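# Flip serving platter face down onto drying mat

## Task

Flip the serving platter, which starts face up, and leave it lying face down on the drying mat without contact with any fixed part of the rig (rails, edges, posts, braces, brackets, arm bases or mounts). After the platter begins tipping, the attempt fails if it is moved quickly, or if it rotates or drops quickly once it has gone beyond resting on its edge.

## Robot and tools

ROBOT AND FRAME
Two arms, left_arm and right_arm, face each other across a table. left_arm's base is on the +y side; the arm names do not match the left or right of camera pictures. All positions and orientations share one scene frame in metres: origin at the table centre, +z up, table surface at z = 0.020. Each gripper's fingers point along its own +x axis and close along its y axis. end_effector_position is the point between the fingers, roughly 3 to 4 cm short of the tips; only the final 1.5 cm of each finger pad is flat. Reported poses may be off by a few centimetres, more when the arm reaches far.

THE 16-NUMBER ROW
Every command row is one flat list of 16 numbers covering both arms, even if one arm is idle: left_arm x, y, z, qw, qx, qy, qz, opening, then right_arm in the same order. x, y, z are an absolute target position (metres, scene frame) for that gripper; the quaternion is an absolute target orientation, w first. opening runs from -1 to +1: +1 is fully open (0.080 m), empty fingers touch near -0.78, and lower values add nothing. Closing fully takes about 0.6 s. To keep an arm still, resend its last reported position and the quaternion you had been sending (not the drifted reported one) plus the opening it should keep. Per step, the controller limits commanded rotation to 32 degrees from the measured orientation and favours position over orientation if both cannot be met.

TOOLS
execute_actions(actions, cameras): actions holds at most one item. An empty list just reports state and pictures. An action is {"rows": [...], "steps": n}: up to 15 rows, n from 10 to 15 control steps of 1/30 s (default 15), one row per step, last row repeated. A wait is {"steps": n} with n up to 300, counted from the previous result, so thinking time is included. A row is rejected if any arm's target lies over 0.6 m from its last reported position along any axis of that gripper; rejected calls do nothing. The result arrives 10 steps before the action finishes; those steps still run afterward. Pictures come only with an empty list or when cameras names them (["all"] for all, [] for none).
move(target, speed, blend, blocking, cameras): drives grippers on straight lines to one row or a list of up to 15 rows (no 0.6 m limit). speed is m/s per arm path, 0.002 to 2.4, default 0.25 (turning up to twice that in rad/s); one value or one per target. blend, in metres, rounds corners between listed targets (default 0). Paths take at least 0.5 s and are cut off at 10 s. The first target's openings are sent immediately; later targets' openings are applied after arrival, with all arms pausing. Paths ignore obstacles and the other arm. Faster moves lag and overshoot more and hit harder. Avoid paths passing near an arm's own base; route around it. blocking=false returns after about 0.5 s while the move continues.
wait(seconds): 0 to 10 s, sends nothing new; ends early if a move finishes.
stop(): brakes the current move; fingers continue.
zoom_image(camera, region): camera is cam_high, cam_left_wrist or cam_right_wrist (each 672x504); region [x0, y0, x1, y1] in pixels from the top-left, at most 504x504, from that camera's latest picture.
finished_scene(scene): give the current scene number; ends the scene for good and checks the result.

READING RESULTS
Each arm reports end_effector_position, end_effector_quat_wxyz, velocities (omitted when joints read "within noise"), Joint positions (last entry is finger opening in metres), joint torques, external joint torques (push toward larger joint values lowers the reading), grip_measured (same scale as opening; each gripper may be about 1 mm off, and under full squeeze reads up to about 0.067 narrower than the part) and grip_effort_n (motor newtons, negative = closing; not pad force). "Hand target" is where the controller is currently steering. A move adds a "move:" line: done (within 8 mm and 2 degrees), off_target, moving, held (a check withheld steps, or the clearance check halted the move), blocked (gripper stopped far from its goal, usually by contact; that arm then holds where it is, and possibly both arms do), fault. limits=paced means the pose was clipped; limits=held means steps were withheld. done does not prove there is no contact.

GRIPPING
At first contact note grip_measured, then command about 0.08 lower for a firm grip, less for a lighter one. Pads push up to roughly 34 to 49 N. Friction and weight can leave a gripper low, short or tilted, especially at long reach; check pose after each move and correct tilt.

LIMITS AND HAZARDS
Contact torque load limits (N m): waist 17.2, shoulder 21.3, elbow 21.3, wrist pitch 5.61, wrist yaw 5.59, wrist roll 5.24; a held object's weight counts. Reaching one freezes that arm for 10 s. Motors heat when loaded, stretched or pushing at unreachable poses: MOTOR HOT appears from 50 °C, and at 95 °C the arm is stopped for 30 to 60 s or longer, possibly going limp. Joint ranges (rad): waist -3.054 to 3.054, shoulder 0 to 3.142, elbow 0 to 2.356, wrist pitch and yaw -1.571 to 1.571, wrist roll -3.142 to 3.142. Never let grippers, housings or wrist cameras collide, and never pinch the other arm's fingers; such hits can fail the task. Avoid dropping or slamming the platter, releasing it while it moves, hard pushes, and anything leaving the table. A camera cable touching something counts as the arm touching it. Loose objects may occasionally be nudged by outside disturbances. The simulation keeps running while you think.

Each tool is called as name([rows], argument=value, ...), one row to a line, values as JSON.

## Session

execute_actions(actions=[])

zoom_image(camera="cam_high", region=[100, 90, 600, 470])

Scene clock: 0.00 s of 3974.00 s.
left_arm: end_effector_position=(+0.3479, +0.1610, +0.3459) grip_measured=+1.000 grip_effort_n=n/a end_effector_quat_wxyz=(+0.891, +0.414, +0.147, -0.113) | right_arm: end_effector_position=(-0.2519, -0.2605, +0.3897) grip_measured=+1.000 grip_effort_n=n/a end_effector_quat_wxyz=(+0.545, +0.034, +0.465, +0.697)
Joint positions: left_arm=[0.639 1.689 1.56 -0.385 -0.76 0.485 0.08] | right_arm=[1.09 1.102 1.345 -0.813 0.553 1.206 0.08]
Joint velocities: within noise
Joint torques (N m): no reading
External joint torques (N m): no reading
Motor temperatures (°C): left_arm=[29 30 27 26 25 30] | right_arm=[27 31 27 28 30 26]
Heat: left arm: hottest shoulder 30 °C (+0.0 °C/min); right arm: hottest shoulder 31 °C (+0.0 °C/min).
Hand target: left_arm +0.3479, +0.1611, +0.3467; +0.891, +0.414, +0.147, -0.112 | right_arm -0.2516, -0.2606, +0.3904; +0.544, +0.035, +0.465, +0.697

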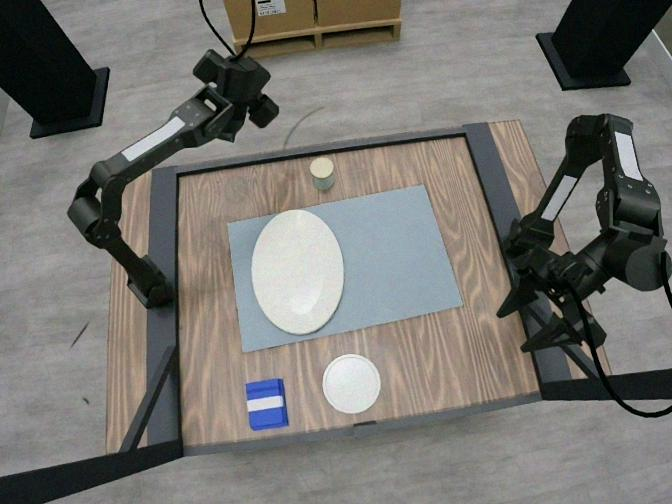

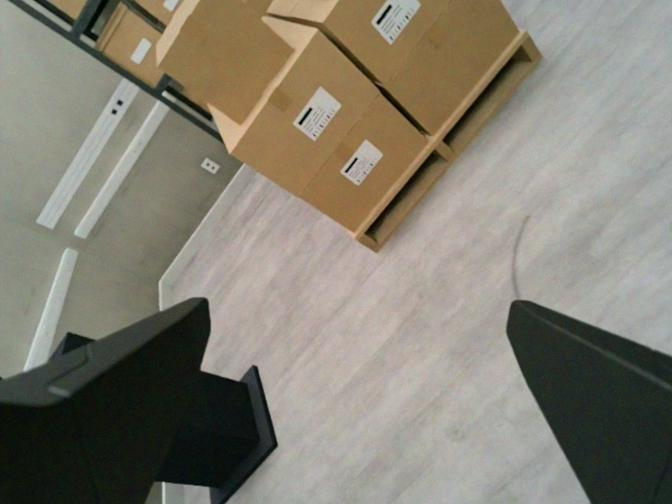

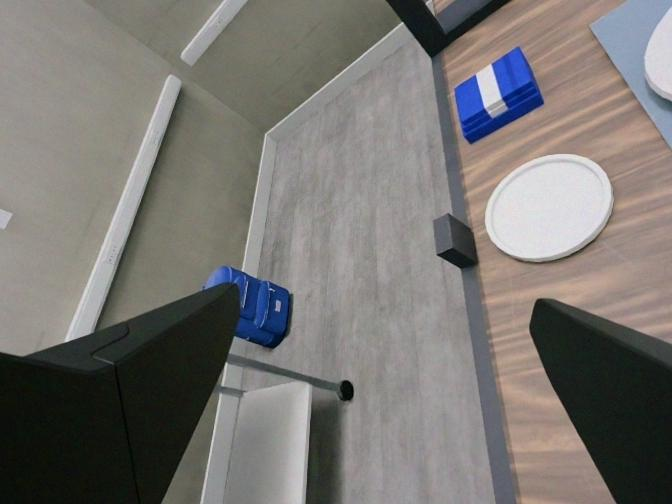

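Scaled by 1.008 from the camera's 672x504 image, which has a finer 960x720 frame.

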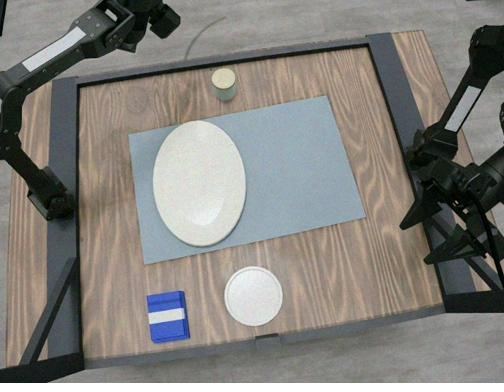

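move([
  [0.1,0.17,0.3,-0.2934,-0.6815,0.189,0.6435,0.4,-0.2519,-0.2605,0.3897,0.545,0.034,0.465,0.697,1],
  [-0.035,0.23,0.22,-0.2934,-0.6815,0.189,0.6435,0.4,-0.2519,-0.2605,0.3897,0.545,0.034,0.465,0.697,1],
], speed=0.3)

Scene clock: 6.10 s of 3974.00 s.
left_arm: end_effector_position=(-0.0354, +0.2286, +0.2217) grip_measured=+0.404 grip_effort_n=-19.8 end_effector_quat_wxyz=(+0.292, +0.680, -0.190, -0.645) | right_arm: end_effector_position=(-0.2519, -0.2605, +0.3897) grip_measured=+1.000 grip_effort_n=-1.6 end_effector_quat_wxyz=(+0.545, +0.034, +0.465, +0.697)
Joint positions: left_arm=[-0.29 0.873 0.816 -0.861 -0.267 1.235 0.053] | right_arm=[1.09 1.102 1.345 -0.813 0.553 1.206 0.08]
Joint torques (N m): left_arm=[-0.22 -2.45 6.7 1.27 -0.29 -0.13] | right_arm=[-0.05 -3.3 5.21 1.26 0.24 0.02]
External joint torques (N m): left_arm=[-0.22 -0.82 0.08 -0.03 -0.19 -0.1] | right_arm=[-0.04 -0.6 -1.03 -0.24 0.03 0.06]
Heat: left arm: hottest shoulder 31 °C (+9.8 °C/min); right arm: hottest shoulder 31 °C (+0.0 °C/min).
Hand target: left_arm -0.0350, +0.2300, +0.2200; +0.293, +0.681, -0.189, -0.643 | right_arm -0.2519, -0.2604, +0.3896; +0.545, +0.034, +0.465, +0.697
Off the commanded pose: left_arm 0.002 m, 0 deg | right_arm 0.000 m, 0 deg.
Kept back: nothing.
move: done

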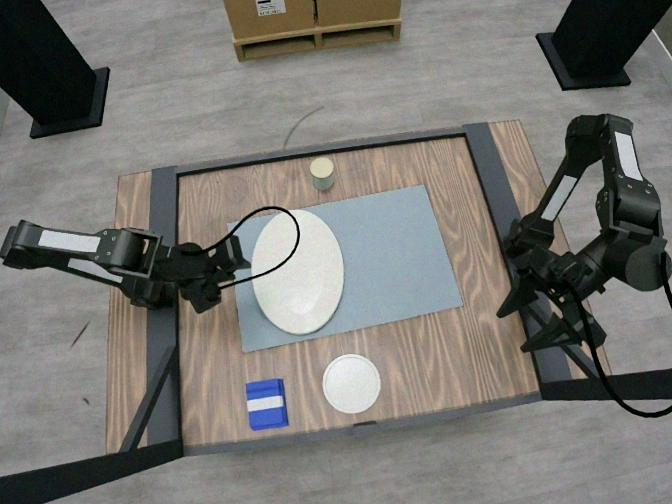

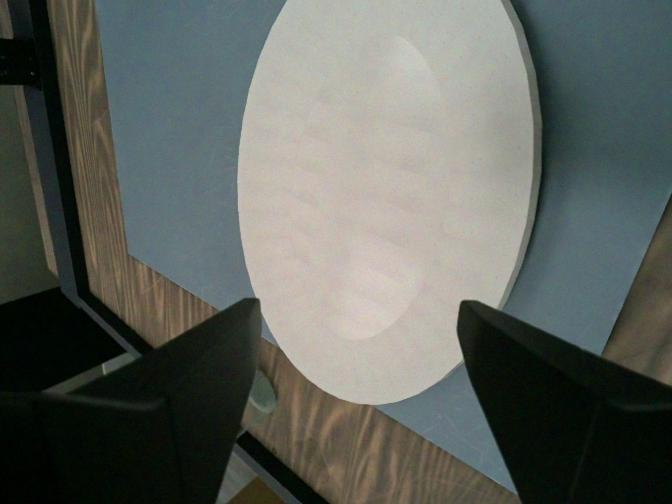

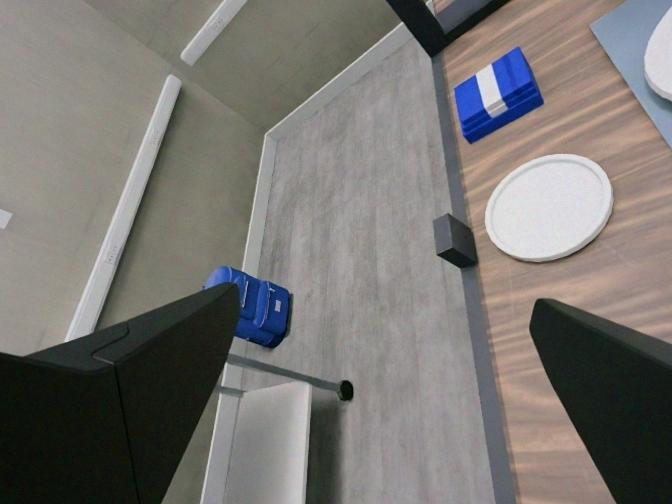

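move(target=[-0.035,0.21,0.12,-0.2934,-0.6815,0.189,0.6435,0.4,-0.2519,-0.2605,0.3897,0.545,0.034,0.465,0.697,1], speed=0.15)

Scene clock: 7.70 s of 3974.00 s.
left_arm: end_effector_position=(-0.0355, +0.2086, +0.1241) grip_measured=+0.404 grip_effort_n=-19.3 end_effector_quat_wxyz=(+0.298, +0.680, -0.192, -0.642) | right_arm: end_effector_position=(-0.2519, -0.2605, +0.3897) grip_measured=+1.000 grip_effort_n=-1.6 end_effector_quat_wxyz=(+0.545, +0.034, +0.465, +0.697)
Joint positions: left_arm=[-0.262 0.984 0.458 -0.376 -0.256 1.257 0.053] | right_arm=[1.09 1.102 1.345 -0.813 0.553 1.206 0.08]
Joint torques (N m): left_arm=[0.18 -1.67 6.65 1.39 0.04 0.01] | right_arm=[-0.02 -3.37 5.3 1.22 0.28 -0.05]
External joint torques (N m): left_arm=[0.17 0.61 0.06 0.07 0.13 0.05] | right_arm=[-0.01 -0.59 -1 -0.28 0.07 -0.02]
Heat: left arm: hottest shoulder 31 °C (+7.8 °C/min); right arm: hottest shoulder 31 °C (+0.0 °C/min).
Hand target: left_arm -0.0350, +0.2101, +0.1200; +0.293, +0.681, -0.189, -0.643 | right_arm -0.2519, -0.2604, +0.3896; +0.545, +0.034, +0.465, +0.697
Off the commanded pose: left_arm 0.004 m, 1 deg | right_arm 0.000 m, 0 deg.
Kept back: nothing.
move: done

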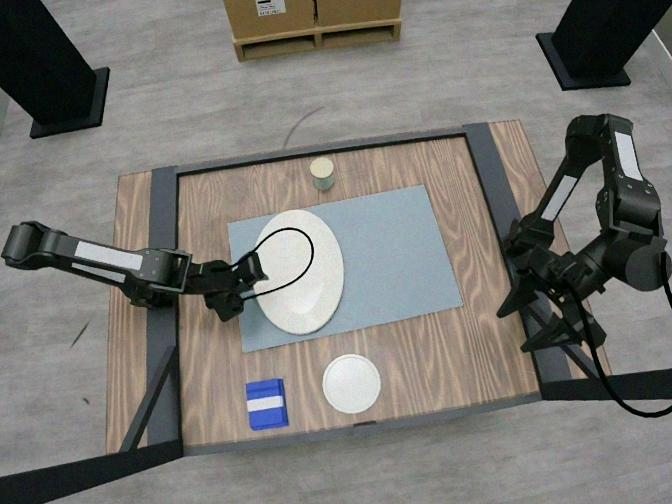

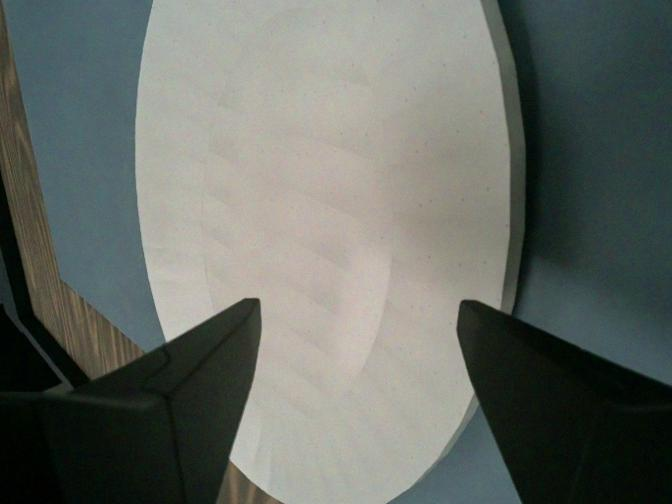

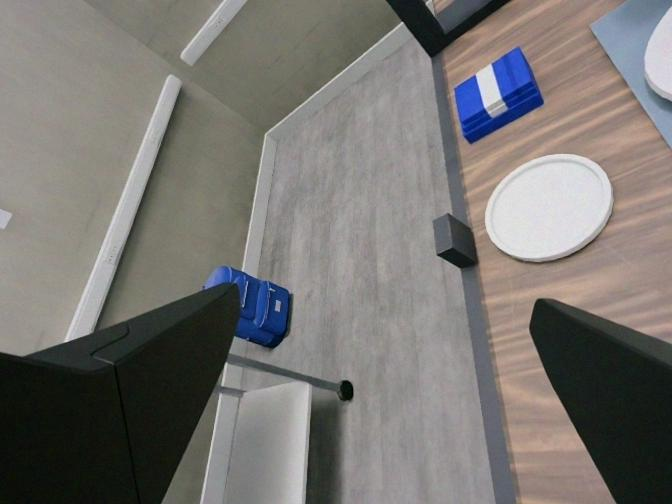

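move([
  [-0.035,0.218,0.09,-0.2934,-0.6815,0.189,0.6435,0.4,-0.2519,-0.2605,0.3897,0.545,0.034,0.465,0.697,1],
  [-0.035,0.215,0.071,-0.2934,-0.6815,0.189,0.6435,0.4,-0.2519,-0.2605,0.3897,0.545,0.034,0.465,0.697,1],
], speed=0.08, cameras=["cam_left_wrist","cam_high"])

Scene clock: 9.73 s of 3974.00 s.
left_arm: end_effector_position=(-0.0361, +0.2128, +0.0748) grip_measured=+0.404 grip_effort_n=-19.3 end_effector_quat_wxyz=(+0.297, +0.678, -0.193, -0.644) | right_arm: end_effector_position=(-0.2519, -0.2605, +0.3897) grip_measured=+1.000 grip_effort_n=-2.1 end_effector_quat_wxyz=(+0.545, +0.034, +0.465, +0.697)
Joint positions: left_arm=[-0.268 1.092 0.289 -0.099 -0.256 1.252 0.053] | right_arm=[1.09 1.102 1.345 -0.813 0.553 1.206 0.08]
Joint torques (N m): left_arm=[0.11 -1.7 5.94 1.39 -0.16 -0.02] | right_arm=[-0.09 -3.21 5.29 1.3 0.25 0.03]
External joint torques (N m): left_arm=[0.11 0.65 0.1 0.11 -0.07 0.01] | right_arm=[-0.12 -0.46 -1.01 -0.22 0.05 0.07]
Heat: left arm: hottest shoulder 31 °C (+6.2 °C/min); right arm: hottest shoulder 31 °C (+0.0 °C/min).
Hand target: left_arm -0.0349, +0.2150, +0.0711; +0.294, +0.681, -0.189, -0.643 | right_arm -0.2519, -0.2604, +0.3896; +0.545, +0.034, +0.465, +0.697
Off the commanded pose: left_arm 0.005 m, 1 deg | right_arm 0.000 m, 0 deg.
Kept back: nothing.
move: done
Images, in order (width x height): cam_high 672x504, cam_left_wrist 672x504.

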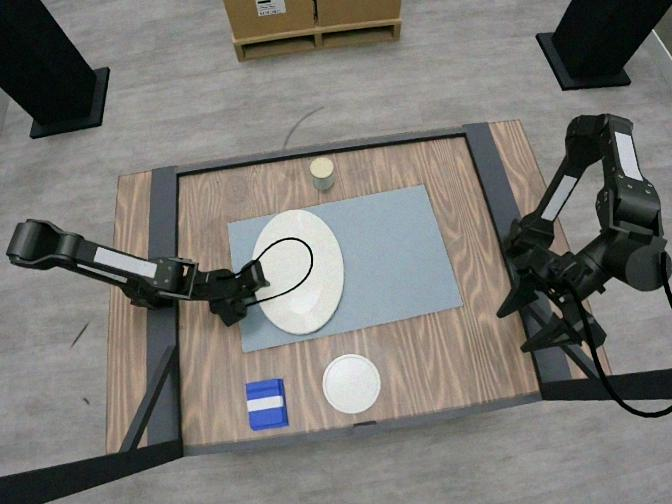

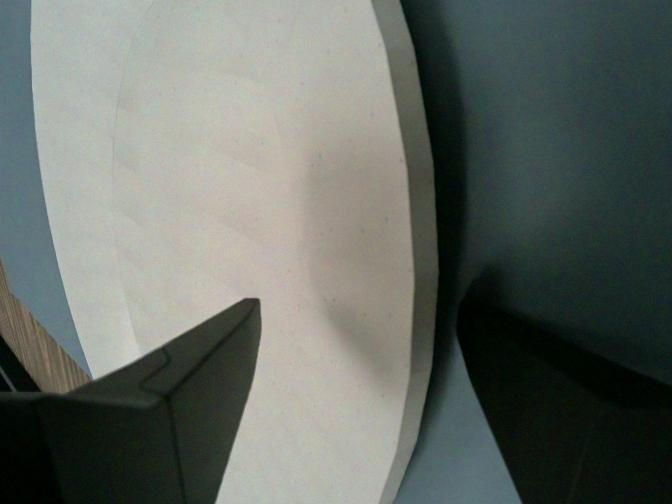

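move(target=[-0.035,0.197,0.07,-0.2934,-0.6815,0.189,0.6435,0.4,-0.2519,-0.2605,0.3897,0.545,0.034,0.465,0.697,1], speed=0.06, cameras=["cam_left_wrist","cam_high"])

Scene clock: 10.77 s of 3974.00 s.
left_arm: end_effector_position=(-0.0358, +0.2107, +0.0698) grip_measured=+0.404 grip_effort_n=-19.8 end_effector_quat_wxyz=(+0.277, +0.688, -0.188, -0.644) | right_arm: end_effector_position=(-0.2519, -0.2605, +0.3897) grip_measured=+1.000 grip_effort_n=-1.6 end_effector_quat_wxyz=(+0.545, +0.034, +0.465, +0.697)
Joint positions: left_arm=[-0.261 1.143 0.31 -0.105 -0.248 1.277 0.053] | right_arm=[1.09 1.102 1.345 -0.813 0.553 1.206 0.08]
Joint torques (N m): left_arm=[1.43 2.83 8.59 5.65 0.14 -0.16] | right_arm=[0.11 -3.37 5.27 1.24 0.26 -0.03]
External joint torques (N m): left_arm=[1.43 5.46 2.75 4.37 0.23 -0.12] | right_arm=[0.13 -0.57 -1.03 -0.26 0.05 0]
Heat: left arm: hottest shoulder 31 °C (+5.6 °C/min); right arm: hottest shoulder 31 °C (+0.0 °C/min).
Hand target: left_arm -0.0348, +0.1987, +0.0711; +0.293, +0.682, -0.189, -0.643 | right_arm -0.2519, -0.2604, +0.3896; +0.545, +0.034, +0.465, +0.697
Off the commanded pose: left_arm 0.014 m, 2 deg | right_arm 0.000 m, 0 deg.
Kept back: nothing.
move: off_target (left_arm)
Images, in order (width x height): cam_high 672x504, cam_left_wrist 672x504.

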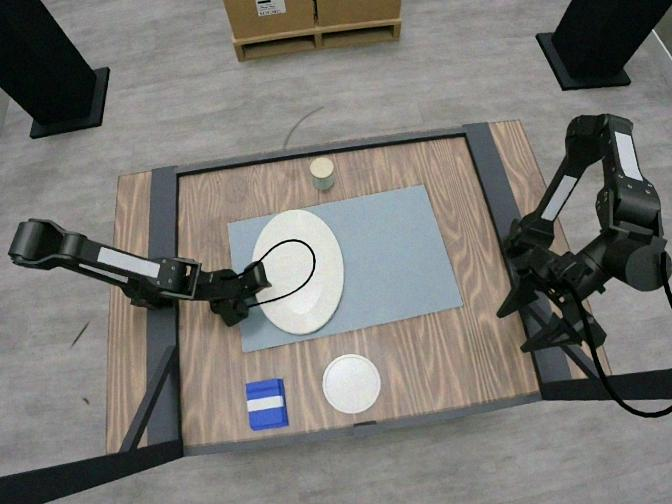

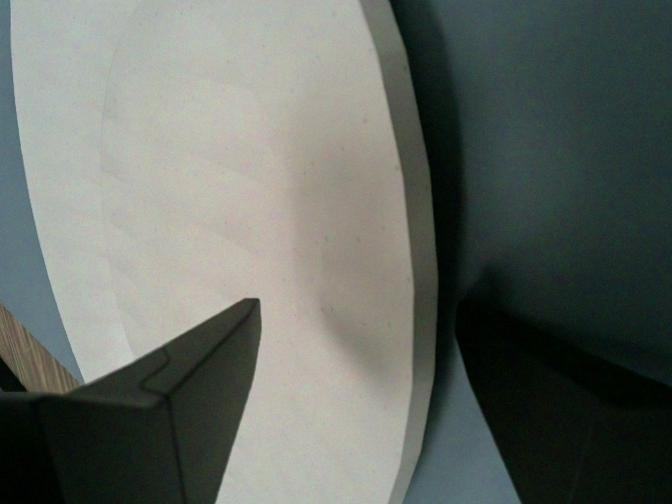

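move([
  [-0.035,0.21,0.084,-0.2934,-0.6815,0.189,0.6435,0.4,-0.2519,-0.2605,0.3897,0.545,0.034,0.465,0.697,1],
  [-0.035,0.193,0.08,-0.2934,-0.6815,0.189,0.6435,0.4,-0.2519,-0.2605,0.3897,0.545,0.034,0.465,0.697,1],
], speed=0.06, cameras=["cam_left_wrist","cam_high"])

Scene clock: 12.10 s of 3974.00 s.
left_arm: end_effector_position=(-0.0341, +0.1988, +0.0754) grip_measured=+0.404 grip_effort_n=-19.3 end_effector_quat_wxyz=(+0.288, +0.685, -0.184, -0.643) | right_arm: end_effector_position=(-0.2519, -0.2605, +0.3897) grip_measured=+1.000 grip_effort_n=-1.6 end_effector_quat_wxyz=(+0.545, +0.034, +0.465, +0.697)
Joint positions: left_arm=[-0.239 1.183 0.35 -0.092 -0.24 1.276 0.053] | right_arm=[1.09 1.102 1.345 -0.813 0.553 1.206 0.08]
Joint torques (N m): left_arm=[0.21 -2.24 8.51 1.66 0 0.04] | right_arm=[-0.01 -3.13 5.25 1.24 0.28 -0.05]
External joint torques (N m): left_arm=[0.22 0.69 2.66 0.36 0.08 0.07] | right_arm=[0.02 -0.37 -1.06 -0.27 0.07 -0.02]
Heat: left arm: hottest shoulder 31 °C (+5.0 °C/min); right arm: hottest shoulder 31 °C (+0.0 °C/min).
Hand target: left_arm -0.0349, +0.1932, +0.0801; +0.293, +0.681, -0.189, -0.643 | right_arm -0.2519, -0.2604, +0.3896; +0.545, +0.034, +0.465, +0.697
Off the commanded pose: left_arm 0.007 m, 1 deg | right_arm 0.000 m, 0 deg.
Kept back: nothing.
move: done
Images, in order (width x height): cam_high 672x504, cam_left_wrist 672x504.

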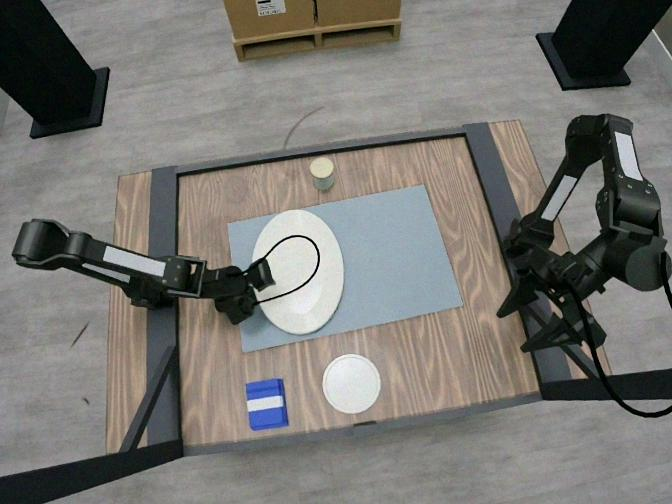

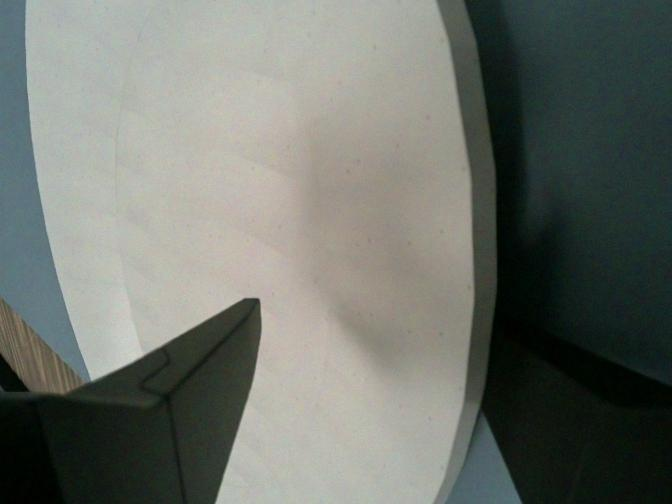

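move(target=[-0.035,0.191,0.074,-0.2934,-0.6815,0.189,0.6435,0.0,-0.2519,-0.2605,0.3897,0.545,0.034,0.465,0.697,1], speed=0.04, cameras=["cam_left_wrist"])

move(target=[-0.035,0.188,0.068,-0.2934,-0.6815,0.189,0.6435,-0.35,-0.2519,-0.2605,0.3897,0.545,0.034,0.465,0.697,1], speed=0.04, cameras=["cam_left_wrist","cam_high"])

Scene clock: 13.70 s of 3974.00 s.
left_arm: end_effector_position=(-0.0348, +0.2030, +0.0685) grip_measured=+0.006 grip_effort_n=-30.5 end_effector_quat_wxyz=(+0.276, +0.688, -0.179, -0.647) | right_arm: end_effector_position=(-0.2519, -0.2605, +0.3897) grip_measured=+1.000 grip_effort_n=-2.1 end_effector_quat_wxyz=(+0.545, +0.034, +0.465, +0.697)
Joint positions: left_arm=[-0.24 1.197 0.341 -0.094 -0.231 1.279 0.035] | right_arm=[1.09 1.102 1.345 -0.813 0.553 1.206 0.08]
Joint torques (N m): left_arm=[0.39 -0.69 8.27 4.49 -0.31 0] | right_arm=[0.15 -3.57 5.27 1.2 0.29 -0.03]
External joint torques (N m): left_arm=[0.4 2.2 2.57 3.25 -0.23 0.03] | right_arm=[0.13 -0.79 -1.03 -0.31 0.09 0.01]
Heat: left arm: hottest shoulder 31 °C (+4.4 °C/min); right arm: hottest shoulder 31 °C (+0.0 °C/min).
Hand target: left_arm -0.0349, +0.1919, +0.0746; +0.293, +0.682, -0.189, -0.643 | right_arm -0.2519, -0.2604, +0.3896; +0.545, +0.034, +0.465, +0.697
Off the commanded pose: left_arm 0.013 m, 2 deg | right_arm 0.000 m, 0 deg.
Kept back: nothing.
move: off_target (left_arm)
Images, in order (width x height): cam_left_wrist 672x504.

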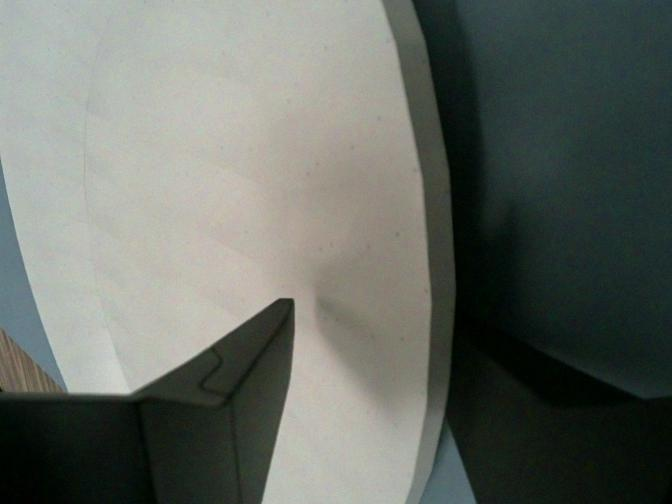

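Scene clock: 14.40 s of 3974.00 s.
left_arm: end_effector_position=(-0.0354, +0.2003, +0.0646) grip_measured=-0.254 grip_effort_n=-83.5 end_effector_quat_wxyz=(+0.280, +0.686, -0.182, -0.646) | right_arm: end_effector_position=(-0.2519, -0.2605, +0.3897) grip_measured=+1.000 grip_effort_n=-1.6 end_effector_quat_wxyz=(+0.545, +0.034, +0.465, +0.697)
Joint positions: left_arm=[-0.241 1.224 0.33 -0.044 -0.234 1.277 0.024] | right_arm=[1.09 1.102 1.345 -0.813 0.553 1.206 0.08]
Joint torques (N m): left_arm=[0.82 0.48 8.65 4.36 -0.14 0.16] | right_arm=[0 -3.46 5.35 1.21 0.27 0]
External joint torques (N m): left_arm=[0.82 3.43 3.11 3.12 -0.05 0.19] | right_arm=[0.02 -0.69 -0.94 -0.29 0.07 0.03]
Motor temperatures (°C): left_arm=[29 31 29 31 25 30] | right_arm=[27 31 31 31 30 26]
Heat: left arm: hottest shoulder 31 °C (+4.2 °C/min); right arm: hottest shoulder 31 °C (+0.0 °C/min).
Hand target: left_arm -0.0349, +0.1890, +0.0687; +0.293, +0.681, -0.189, -0.643 | right_arm -0.2519, -0.2604, +0.3896; +0.545, +0.034, +0.465, +0.697
Off the commanded pose: left_arm 0.013 m, 2 deg | right_arm 0.000 m, 0 deg.
Kept back: nothing.
move: off_target (left_arm)
Images, in order (width x height): cam_high 672x504, cam_left_wrist 672x504.

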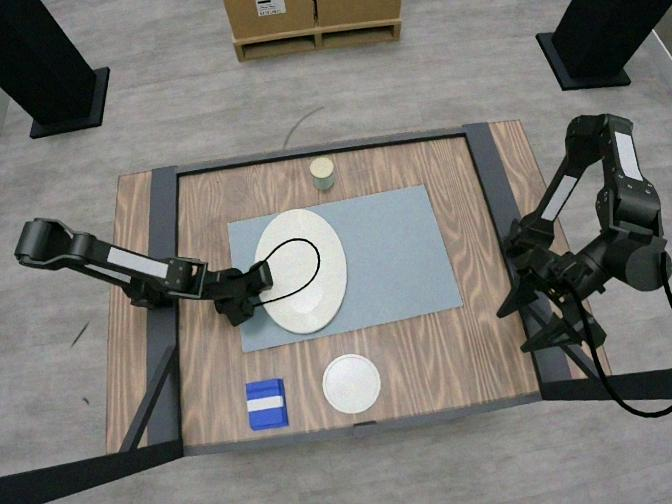

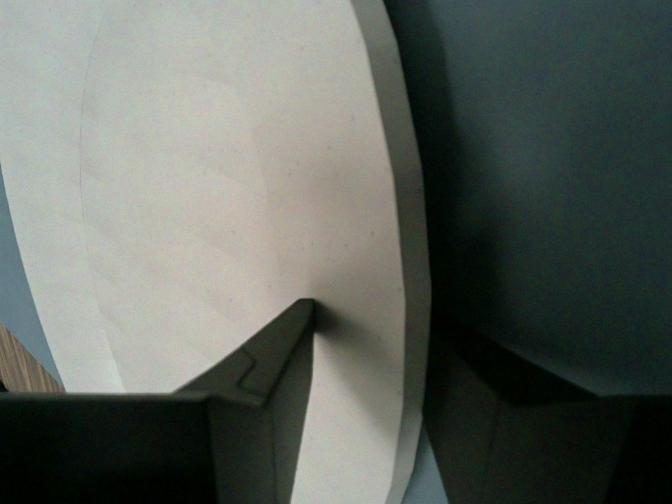

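move(target=[-0.035,0.195,0.077,-0.2934,-0.6815,0.189,0.6435,-0.5,-0.2519,-0.2605,0.3897,0.545,0.034,0.465,0.697,1], speed=0.03, cameras=["cam_left_wrist","cam_high"])

Scene clock: 15.47 s of 3974.00 s.
left_arm: end_effector_position=(-0.0353, +0.2012, +0.0695) grip_measured=-0.278 grip_effort_n=-83.5 end_effector_quat_wxyz=(+0.283, +0.684, -0.183, -0.646) | right_arm: end_effector_position=(-0.2519, -0.2605, +0.3897) grip_measured=+1.000 grip_effort_n=-1.6 end_effector_quat_wxyz=(+0.545, +0.034, +0.465, +0.697)
Joint positions: left_arm=[-0.242 1.196 0.334 -0.07 -0.233 1.275 0.022] | right_arm=[1.09 1.102 1.345 -0.813 0.553 1.206 0.08]
Joint torques (N m): left_arm=[0.22 -3.25 8.66 1.21 -0.33 0.01] | right_arm=[-0.16 -3.45 5.4 1.27 0.3 0]
External joint torques (N m): left_arm=[0.24 -0.36 2.95 -0.06 -0.25 0.05] | right_arm=[-0.17 -0.64 -0.93 -0.24 0.1 0.04]
Heat: left arm: hottest wrist pitch 32 °C (+23.3 °C/min); right arm: hottest shoulder 31 °C (+0.0 °C/min).
Hand target: left_arm -0.0350, +0.1951, +0.0771; +0.293, +0.681, -0.189, -0.643 | right_arm -0.2519, -0.2604, +0.3896; +0.545, +0.034, +0.465, +0.697
Off the commanded pose: left_arm 0.010 m, 1 deg | right_arm 0.000 m, 0 deg.
Kept back: nothing.
move: off_target (left_arm)
Images, in order (width x height): cam_high 672x504, cam_left_wrist 672x504.

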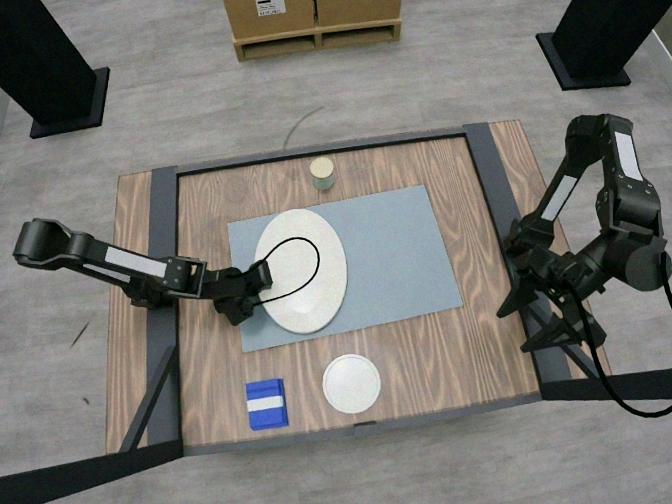

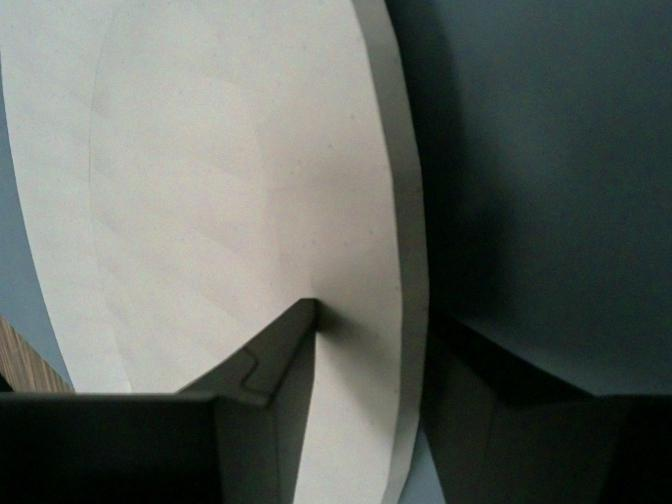

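move([
  [-0.035,0.194,0.1,-0.2934,-0.6815,0.189,0.6435,-0.6,-0.2519,-0.2605,0.3897,0.545,0.034,0.465,0.697,1],
  [-0.035,0.19,0.12,-0.2934,-0.6815,0.189,0.6435,-0.6,-0.2519,-0.2605,0.3897,0.545,0.034,0.465,0.697,1],
], speed=0.03, cameras=["cam_left_wrist","cam_high"])

Scene clock: 17.87 s of 3974.00 s.
left_arm: end_effector_position=(-0.0352, +0.1931, +0.1145) grip_measured=-0.488 grip_effort_n=-83.5 end_effector_quat_wxyz=(+0.288, +0.684, -0.185, -0.644) | right_arm: end_effector_position=(-0.2519, -0.2605, +0.3897) grip_measured=+1.000 grip_effort_n=-1.6 end_effector_quat_wxyz=(+0.545, +0.034, +0.465, +0.697)
Joint positions: left_arm=[-0.236 1.1 0.483 -0.305 -0.235 1.278 0.013] | right_arm=[1.09 1.102 1.345 -0.813 0.553 1.206 0.08]
Joint torques (N m): left_arm=[0.22 -3.2 8.82 1.04 -0.1 0.07] | right_arm=[-0.02 -3.48 5.46 1.29 0.21 -0.03]
External joint torques (N m): left_arm=[0.23 -0.33 2.43 -0.25 -0.02 0.11] | right_arm=[-0.03 -0.72 -0.82 -0.21 0.01 0]
Heat: left arm: hottest wrist pitch 32 °C (+20.1 °C/min); right arm: hottest shoulder 31 °C (+0.0 °C/min).
Hand target: left_arm -0.0350, +0.1900, +0.1200; +0.293, +0.681, -0.189, -0.643 | right_arm -0.2519, -0.2604, +0.3896; +0.545, +0.034, +0.465, +0.697
Off the commanded pose: left_arm 0.006 m, 1 deg | right_arm 0.000 m, 0 deg.
Kept back: nothing.
move: done
Images, in order (width x height): cam_high 672x504, cam_left_wrist 672x504.

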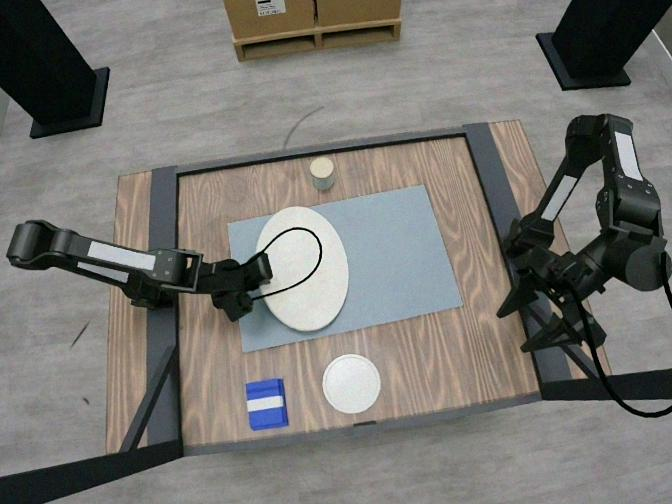

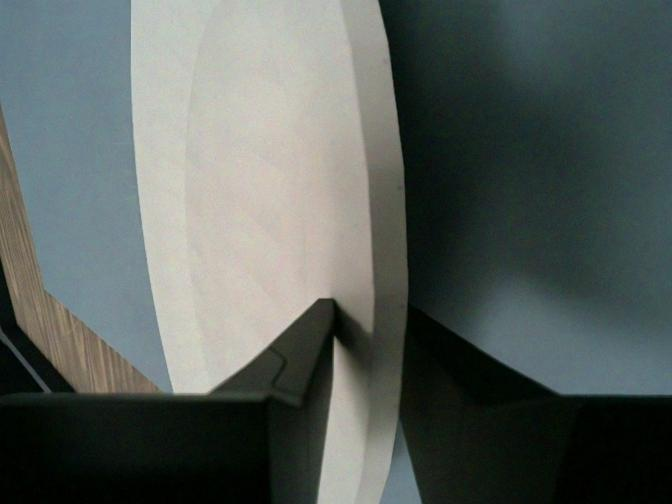

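move([
  [-0.031,0.18,0.165,-0.2934,-0.6815,0.189,0.6435,-0.75,-0.2519,-0.2605,0.3897,0.545,0.034,0.465,0.697,1],
  [-0.028,0.158,0.205,-0.2934,-0.6815,0.189,0.6435,-0.75,-0.2519,-0.2605,0.3897,0.545,0.034,0.465,0.697,1],
], speed=0.04, cameras=["cam_left_wrist","cam_high"])

move(target=[-0.022,0.125,0.25,-0.2067,-0.7002,0.0983,0.6762,-0.8,-0.2519,-0.2605,0.3897,0.545,0.034,0.465,0.697,1], speed=0.04, cameras=["cam_left_wrist","cam_high"])

Scene clock: 21.07 s of 3974.00 s.
left_arm: end_effector_position=(-0.0262, +0.1667, +0.1863) grip_measured=-0.625 grip_effort_n=-83.5 end_effector_quat_wxyz=(+0.275, +0.692, -0.171, -0.645) | right_arm: end_effector_position=(-0.2519, -0.2605, +0.3897) grip_measured=+1.000 grip_effort_n=-2.1 end_effector_quat_wxyz=(+0.545, +0.034, +0.465, +0.697)
Joint positions: left_arm=[-0.165 1.159 0.828 -0.62 -0.196 1.331 0.007] | right_arm=[1.09 1.102 1.345 -0.813 0.553 1.206 0.08]
Joint torques (N m): left_arm=[-0.14 -4.33 12.34 1.56 -0.02 0.05] | right_arm=[-0.05 -3.4 5.37 1.29 0.27 0.01]
External joint torques (N m): left_arm=[-0.12 -0.68 5.58 0.28 0.04 0.08] | right_arm=[-0.05 -0.62 -0.93 -0.21 0.06 0.04]
Heat: left arm: hottest wrist pitch 32 °C (+17.1 °C/min); right arm: hottest elbow 32 °C (+14.2 °C/min).
Hand target: left_arm -0.0278, +0.1587, +0.2050; +0.293, +0.681, -0.189, -0.643 | right_arm -0.2519, -0.2604, +0.3896; +0.545, +0.034, +0.465, +0.697
Off the commanded pose: left_arm 0.021 m, 3 deg | right_arm 0.000 m, 0 deg.
Kept back: nothing.
move: off_target (left_arm)
Images, in order (width x height): cam_high 672x504, cam_left_wrist 672x504.

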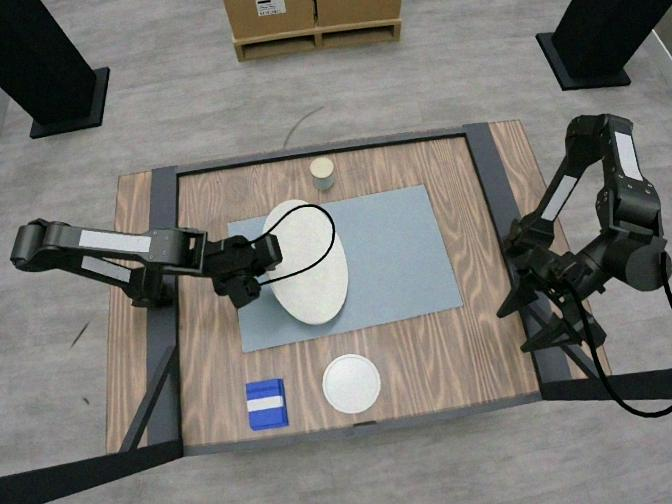

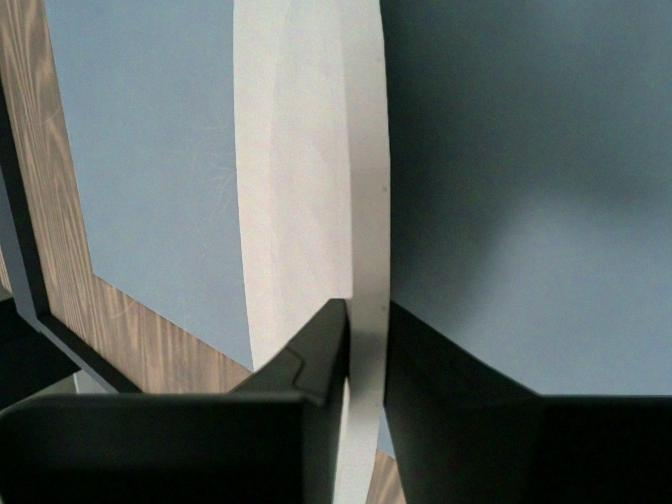

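Scene clock: 24.57 s of 3974.00 s.
left_arm: end_effector_position=(-0.0212, +0.1309, +0.2330) grip_measured=-0.625 grip_effort_n=-83.5 end_effector_quat_wxyz=(+0.190, +0.707, -0.081, -0.676) | right_arm: end_effector_position=(-0.2519, -0.2605, +0.3897) grip_measured=+1.000 grip_effort_n=-1.6 end_effector_quat_wxyz=(+0.545, +0.034, +0.465, +0.697)
Joint positions: left_arm=[-0.09 1.484 1.362 -1.073 -0.098 1.361 0.007] | right_arm=[1.09 1.102 1.345 -0.813 0.553 1.206 0.08]
Joint torques (N m): left_arm=[-0.06 -6.42 11.93 0.76 0.07 0.04] | right_arm=[0.03 -3.43 5.19 1.26 0.27 -0.03]
External joint torques (N m): left_arm=[-0.06 -0.69 5.53 -0.19 0.08 0.06] | right_arm=[0.02 -0.64 -1.1 -0.25 0.07 0]
Heat: left arm: hottest elbow 33 °C (+14.7 °C/min); right arm: hottest elbow 32 °C (+12.2 °C/min).
Hand target: left_arm -0.0220, +0.1256, +0.2499; +0.207, +0.700, -0.098, -0.676 | right_arm -0.2519, -0.2604, +0.3896; +0.545, +0.034, +0.465, +0.697
Off the commanded pose: left_arm 0.018 m, 3 deg | right_arm 0.000 m, 0 deg.
Kept back: nothing.
move: off_target (left_arm)
Images, in order (width x height): cam_high 672x504, cam_left_wrist 672x504.

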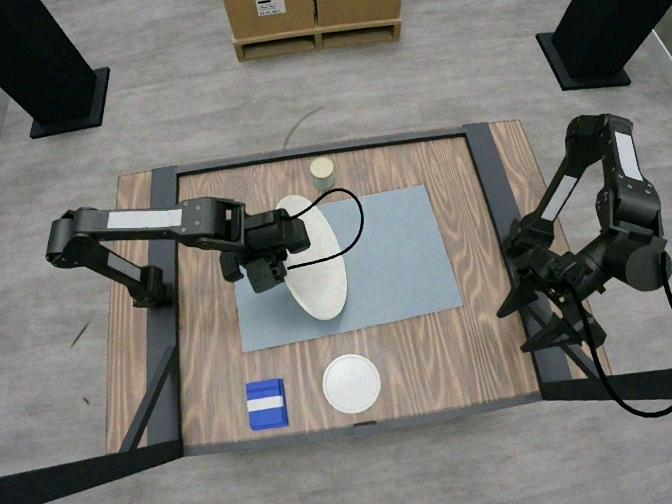

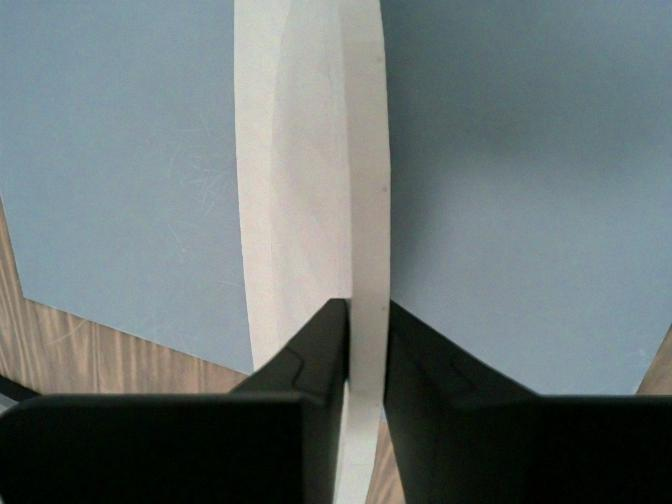

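move([
  [-0.017,0.1,0.285,-0.1622,-0.7054,0.0523,0.6879,-0.8,-0.2519,-0.2605,0.3897,0.545,0.034,0.465,0.697,1],
  [-0.015,0.085,0.315,-0.1167,-0.707,0.0061,0.6974,-0.8,-0.2519,-0.2605,0.3897,0.545,0.034,0.465,0.697,1],
], speed=0.04, cameras=["cam_left_wrist","cam_high"])

Scene clock: 28.90 s of 3974.00 s.
left_arm: end_effector_position=(-0.0167, +0.0875, +0.2910) grip_measured=-0.627 grip_effort_n=-83.5 end_effector_quat_wxyz=(+0.129, +0.702, -0.020, -0.700) | right_arm: end_effector_position=(-0.2519, -0.2605, +0.3897) grip_measured=+1.000 grip_effort_n=-1.6 end_effector_quat_wxyz=(+0.545, +0.034, +0.465, +0.697)
Joint positions: left_arm=[-0.04 1.872 2.081 -1.569 -0.025 1.397 0.007] | right_arm=[1.09 1.102 1.345 -0.813 0.553 1.206 0.08]
Joint torques (N m): left_arm=[0.13 -9.55 12.82 0.4 -0.18 0.08] | right_arm=[0.06 -3.22 5.42 1.27 0.22 -0.02]
External joint torques (N m): left_arm=[0.14 -1.87 7.35 -0.27 -0.21 0.09] | right_arm=[0.04 -0.46 -0.87 -0.24 0.02 0.02]
Motor temperatures (°C): left_arm=[29 33 34 31 25 30] | right_arm=[27 31 32 32 30 26]
Heat: left arm: hottest elbow 34 °C (+14.5 °C/min); right arm: hottest elbow 32 °C (+10.4 °C/min).
Hand target: left_arm -0.0150, +0.0862, +0.3141; +0.156, +0.699, -0.047, -0.697 | right_arm -0.2519, -0.2604, +0.3896; +0.545, +0.034, +0.465, +0.697
Off the commanded pose: left_arm 0.024 m, 2 deg | right_arm 0.000 m, 0 deg.
joint sent to its limit (left arm) — joint 4 (wrist pitch), lower limit.
Kept back: nothing.
move: off_target (left_arm)
Images, in order (width x height): cam_high 672x504, cam_left_wrist 672x504.

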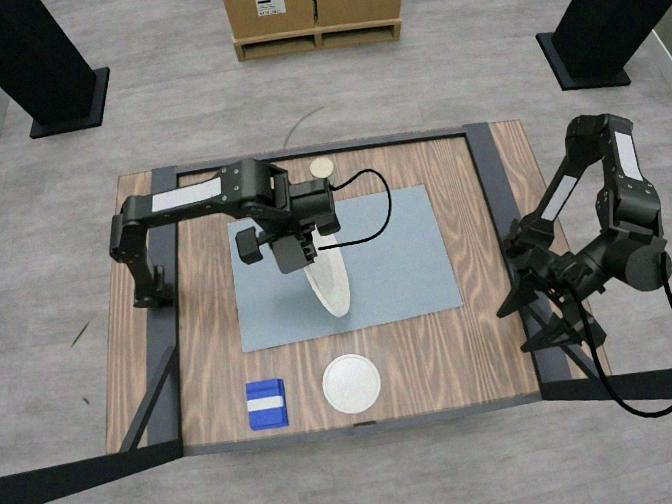

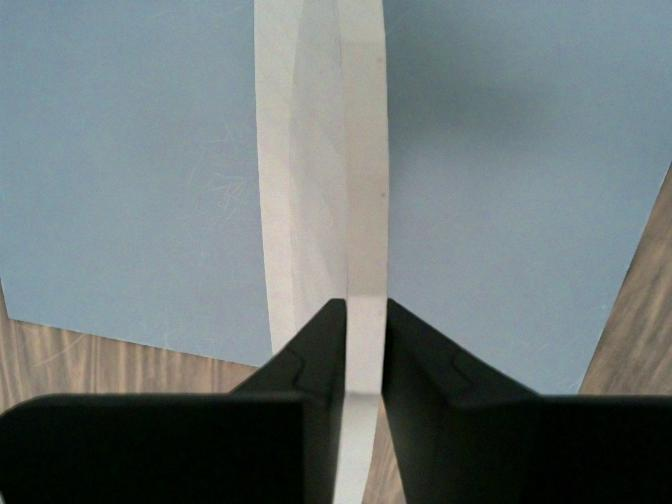

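move([
  [-0.015,0.1,0.328,-0.1167,-0.707,0.0061,0.6974,-0.8,-0.2519,-0.2605,0.3897,0.545,0.034,0.465,0.697,1],
  [-0.02,0.125,0.328,-0.0616,-0.7044,-0.0616,0.7044,-0.8,-0.2519,-0.2605,0.3897,0.545,0.034,0.465,0.697,1],
], speed=0.05, cameras=["cam_left_wrist","cam_high"])

Scene clock: 32.97 s of 3974.00 s.
left_arm: end_effector_position=(-0.0204, +0.1177, +0.2995) grip_measured=-0.627 grip_effort_n=-83.5 end_effector_quat_wxyz=(+0.136, +0.691, -0.014, -0.710) | right_arm: end_effector_position=(-0.2519, -0.2605, +0.3897) grip_measured=+1.000 grip_effort_n=-1.6 end_effector_quat_wxyz=(+0.545, +0.034, +0.465, +0.697)
Joint positions: left_arm=[-0.04 1.753 1.966 -1.569 0.004 1.375 0.007] | right_arm=[1.09 1.102 1.345 -0.813 0.553 1.206 0.08]
Joint torques (N m): left_arm=[-0.11 -12.55 9.8 0.42 -0.08 -0.05] | right_arm=[-0.17 -3.53 5.17 1.26 0.27 -0.02]
External joint torques (N m): left_arm=[-0.1 -5.62 4.29 -0.24 -0.13 -0.03] | right_arm=[-0.18 -0.72 -1.14 -0.25 0.06 0.01]
Heat: left arm: hottest shoulder 35 °C (+9.1 °C/min); right arm: hottest elbow 33 °C (+10.9 °C/min).
Hand target: left_arm -0.0199, +0.1257, +0.3264; +0.167, +0.685, -0.045, -0.708 | right_arm -0.2519, -0.2604, +0.3896; +0.545, +0.034, +0.465, +0.697
Off the commanded pose: left_arm 0.029 m, 12 deg | right_arm 0.000 m, 0 deg.
joint sent to its limit (left arm) — joint 4 (wrist pitch), lower limit.
Kept back: nothing.
move: off_target (left_arm)
Images, in order (width x height): cam_high 672x504, cam_left_wrist 672x504.

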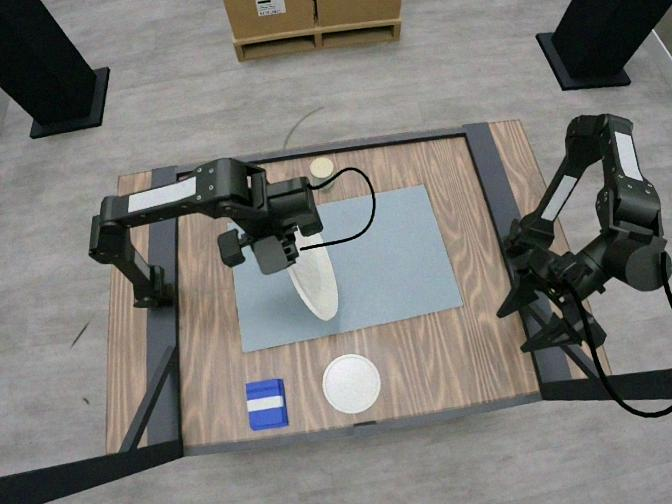

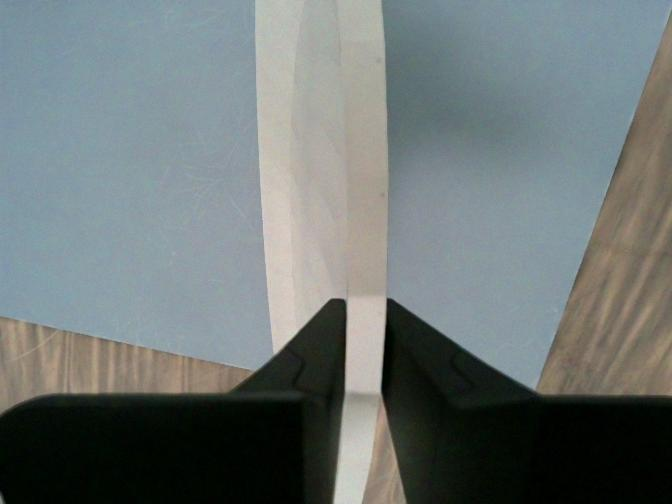

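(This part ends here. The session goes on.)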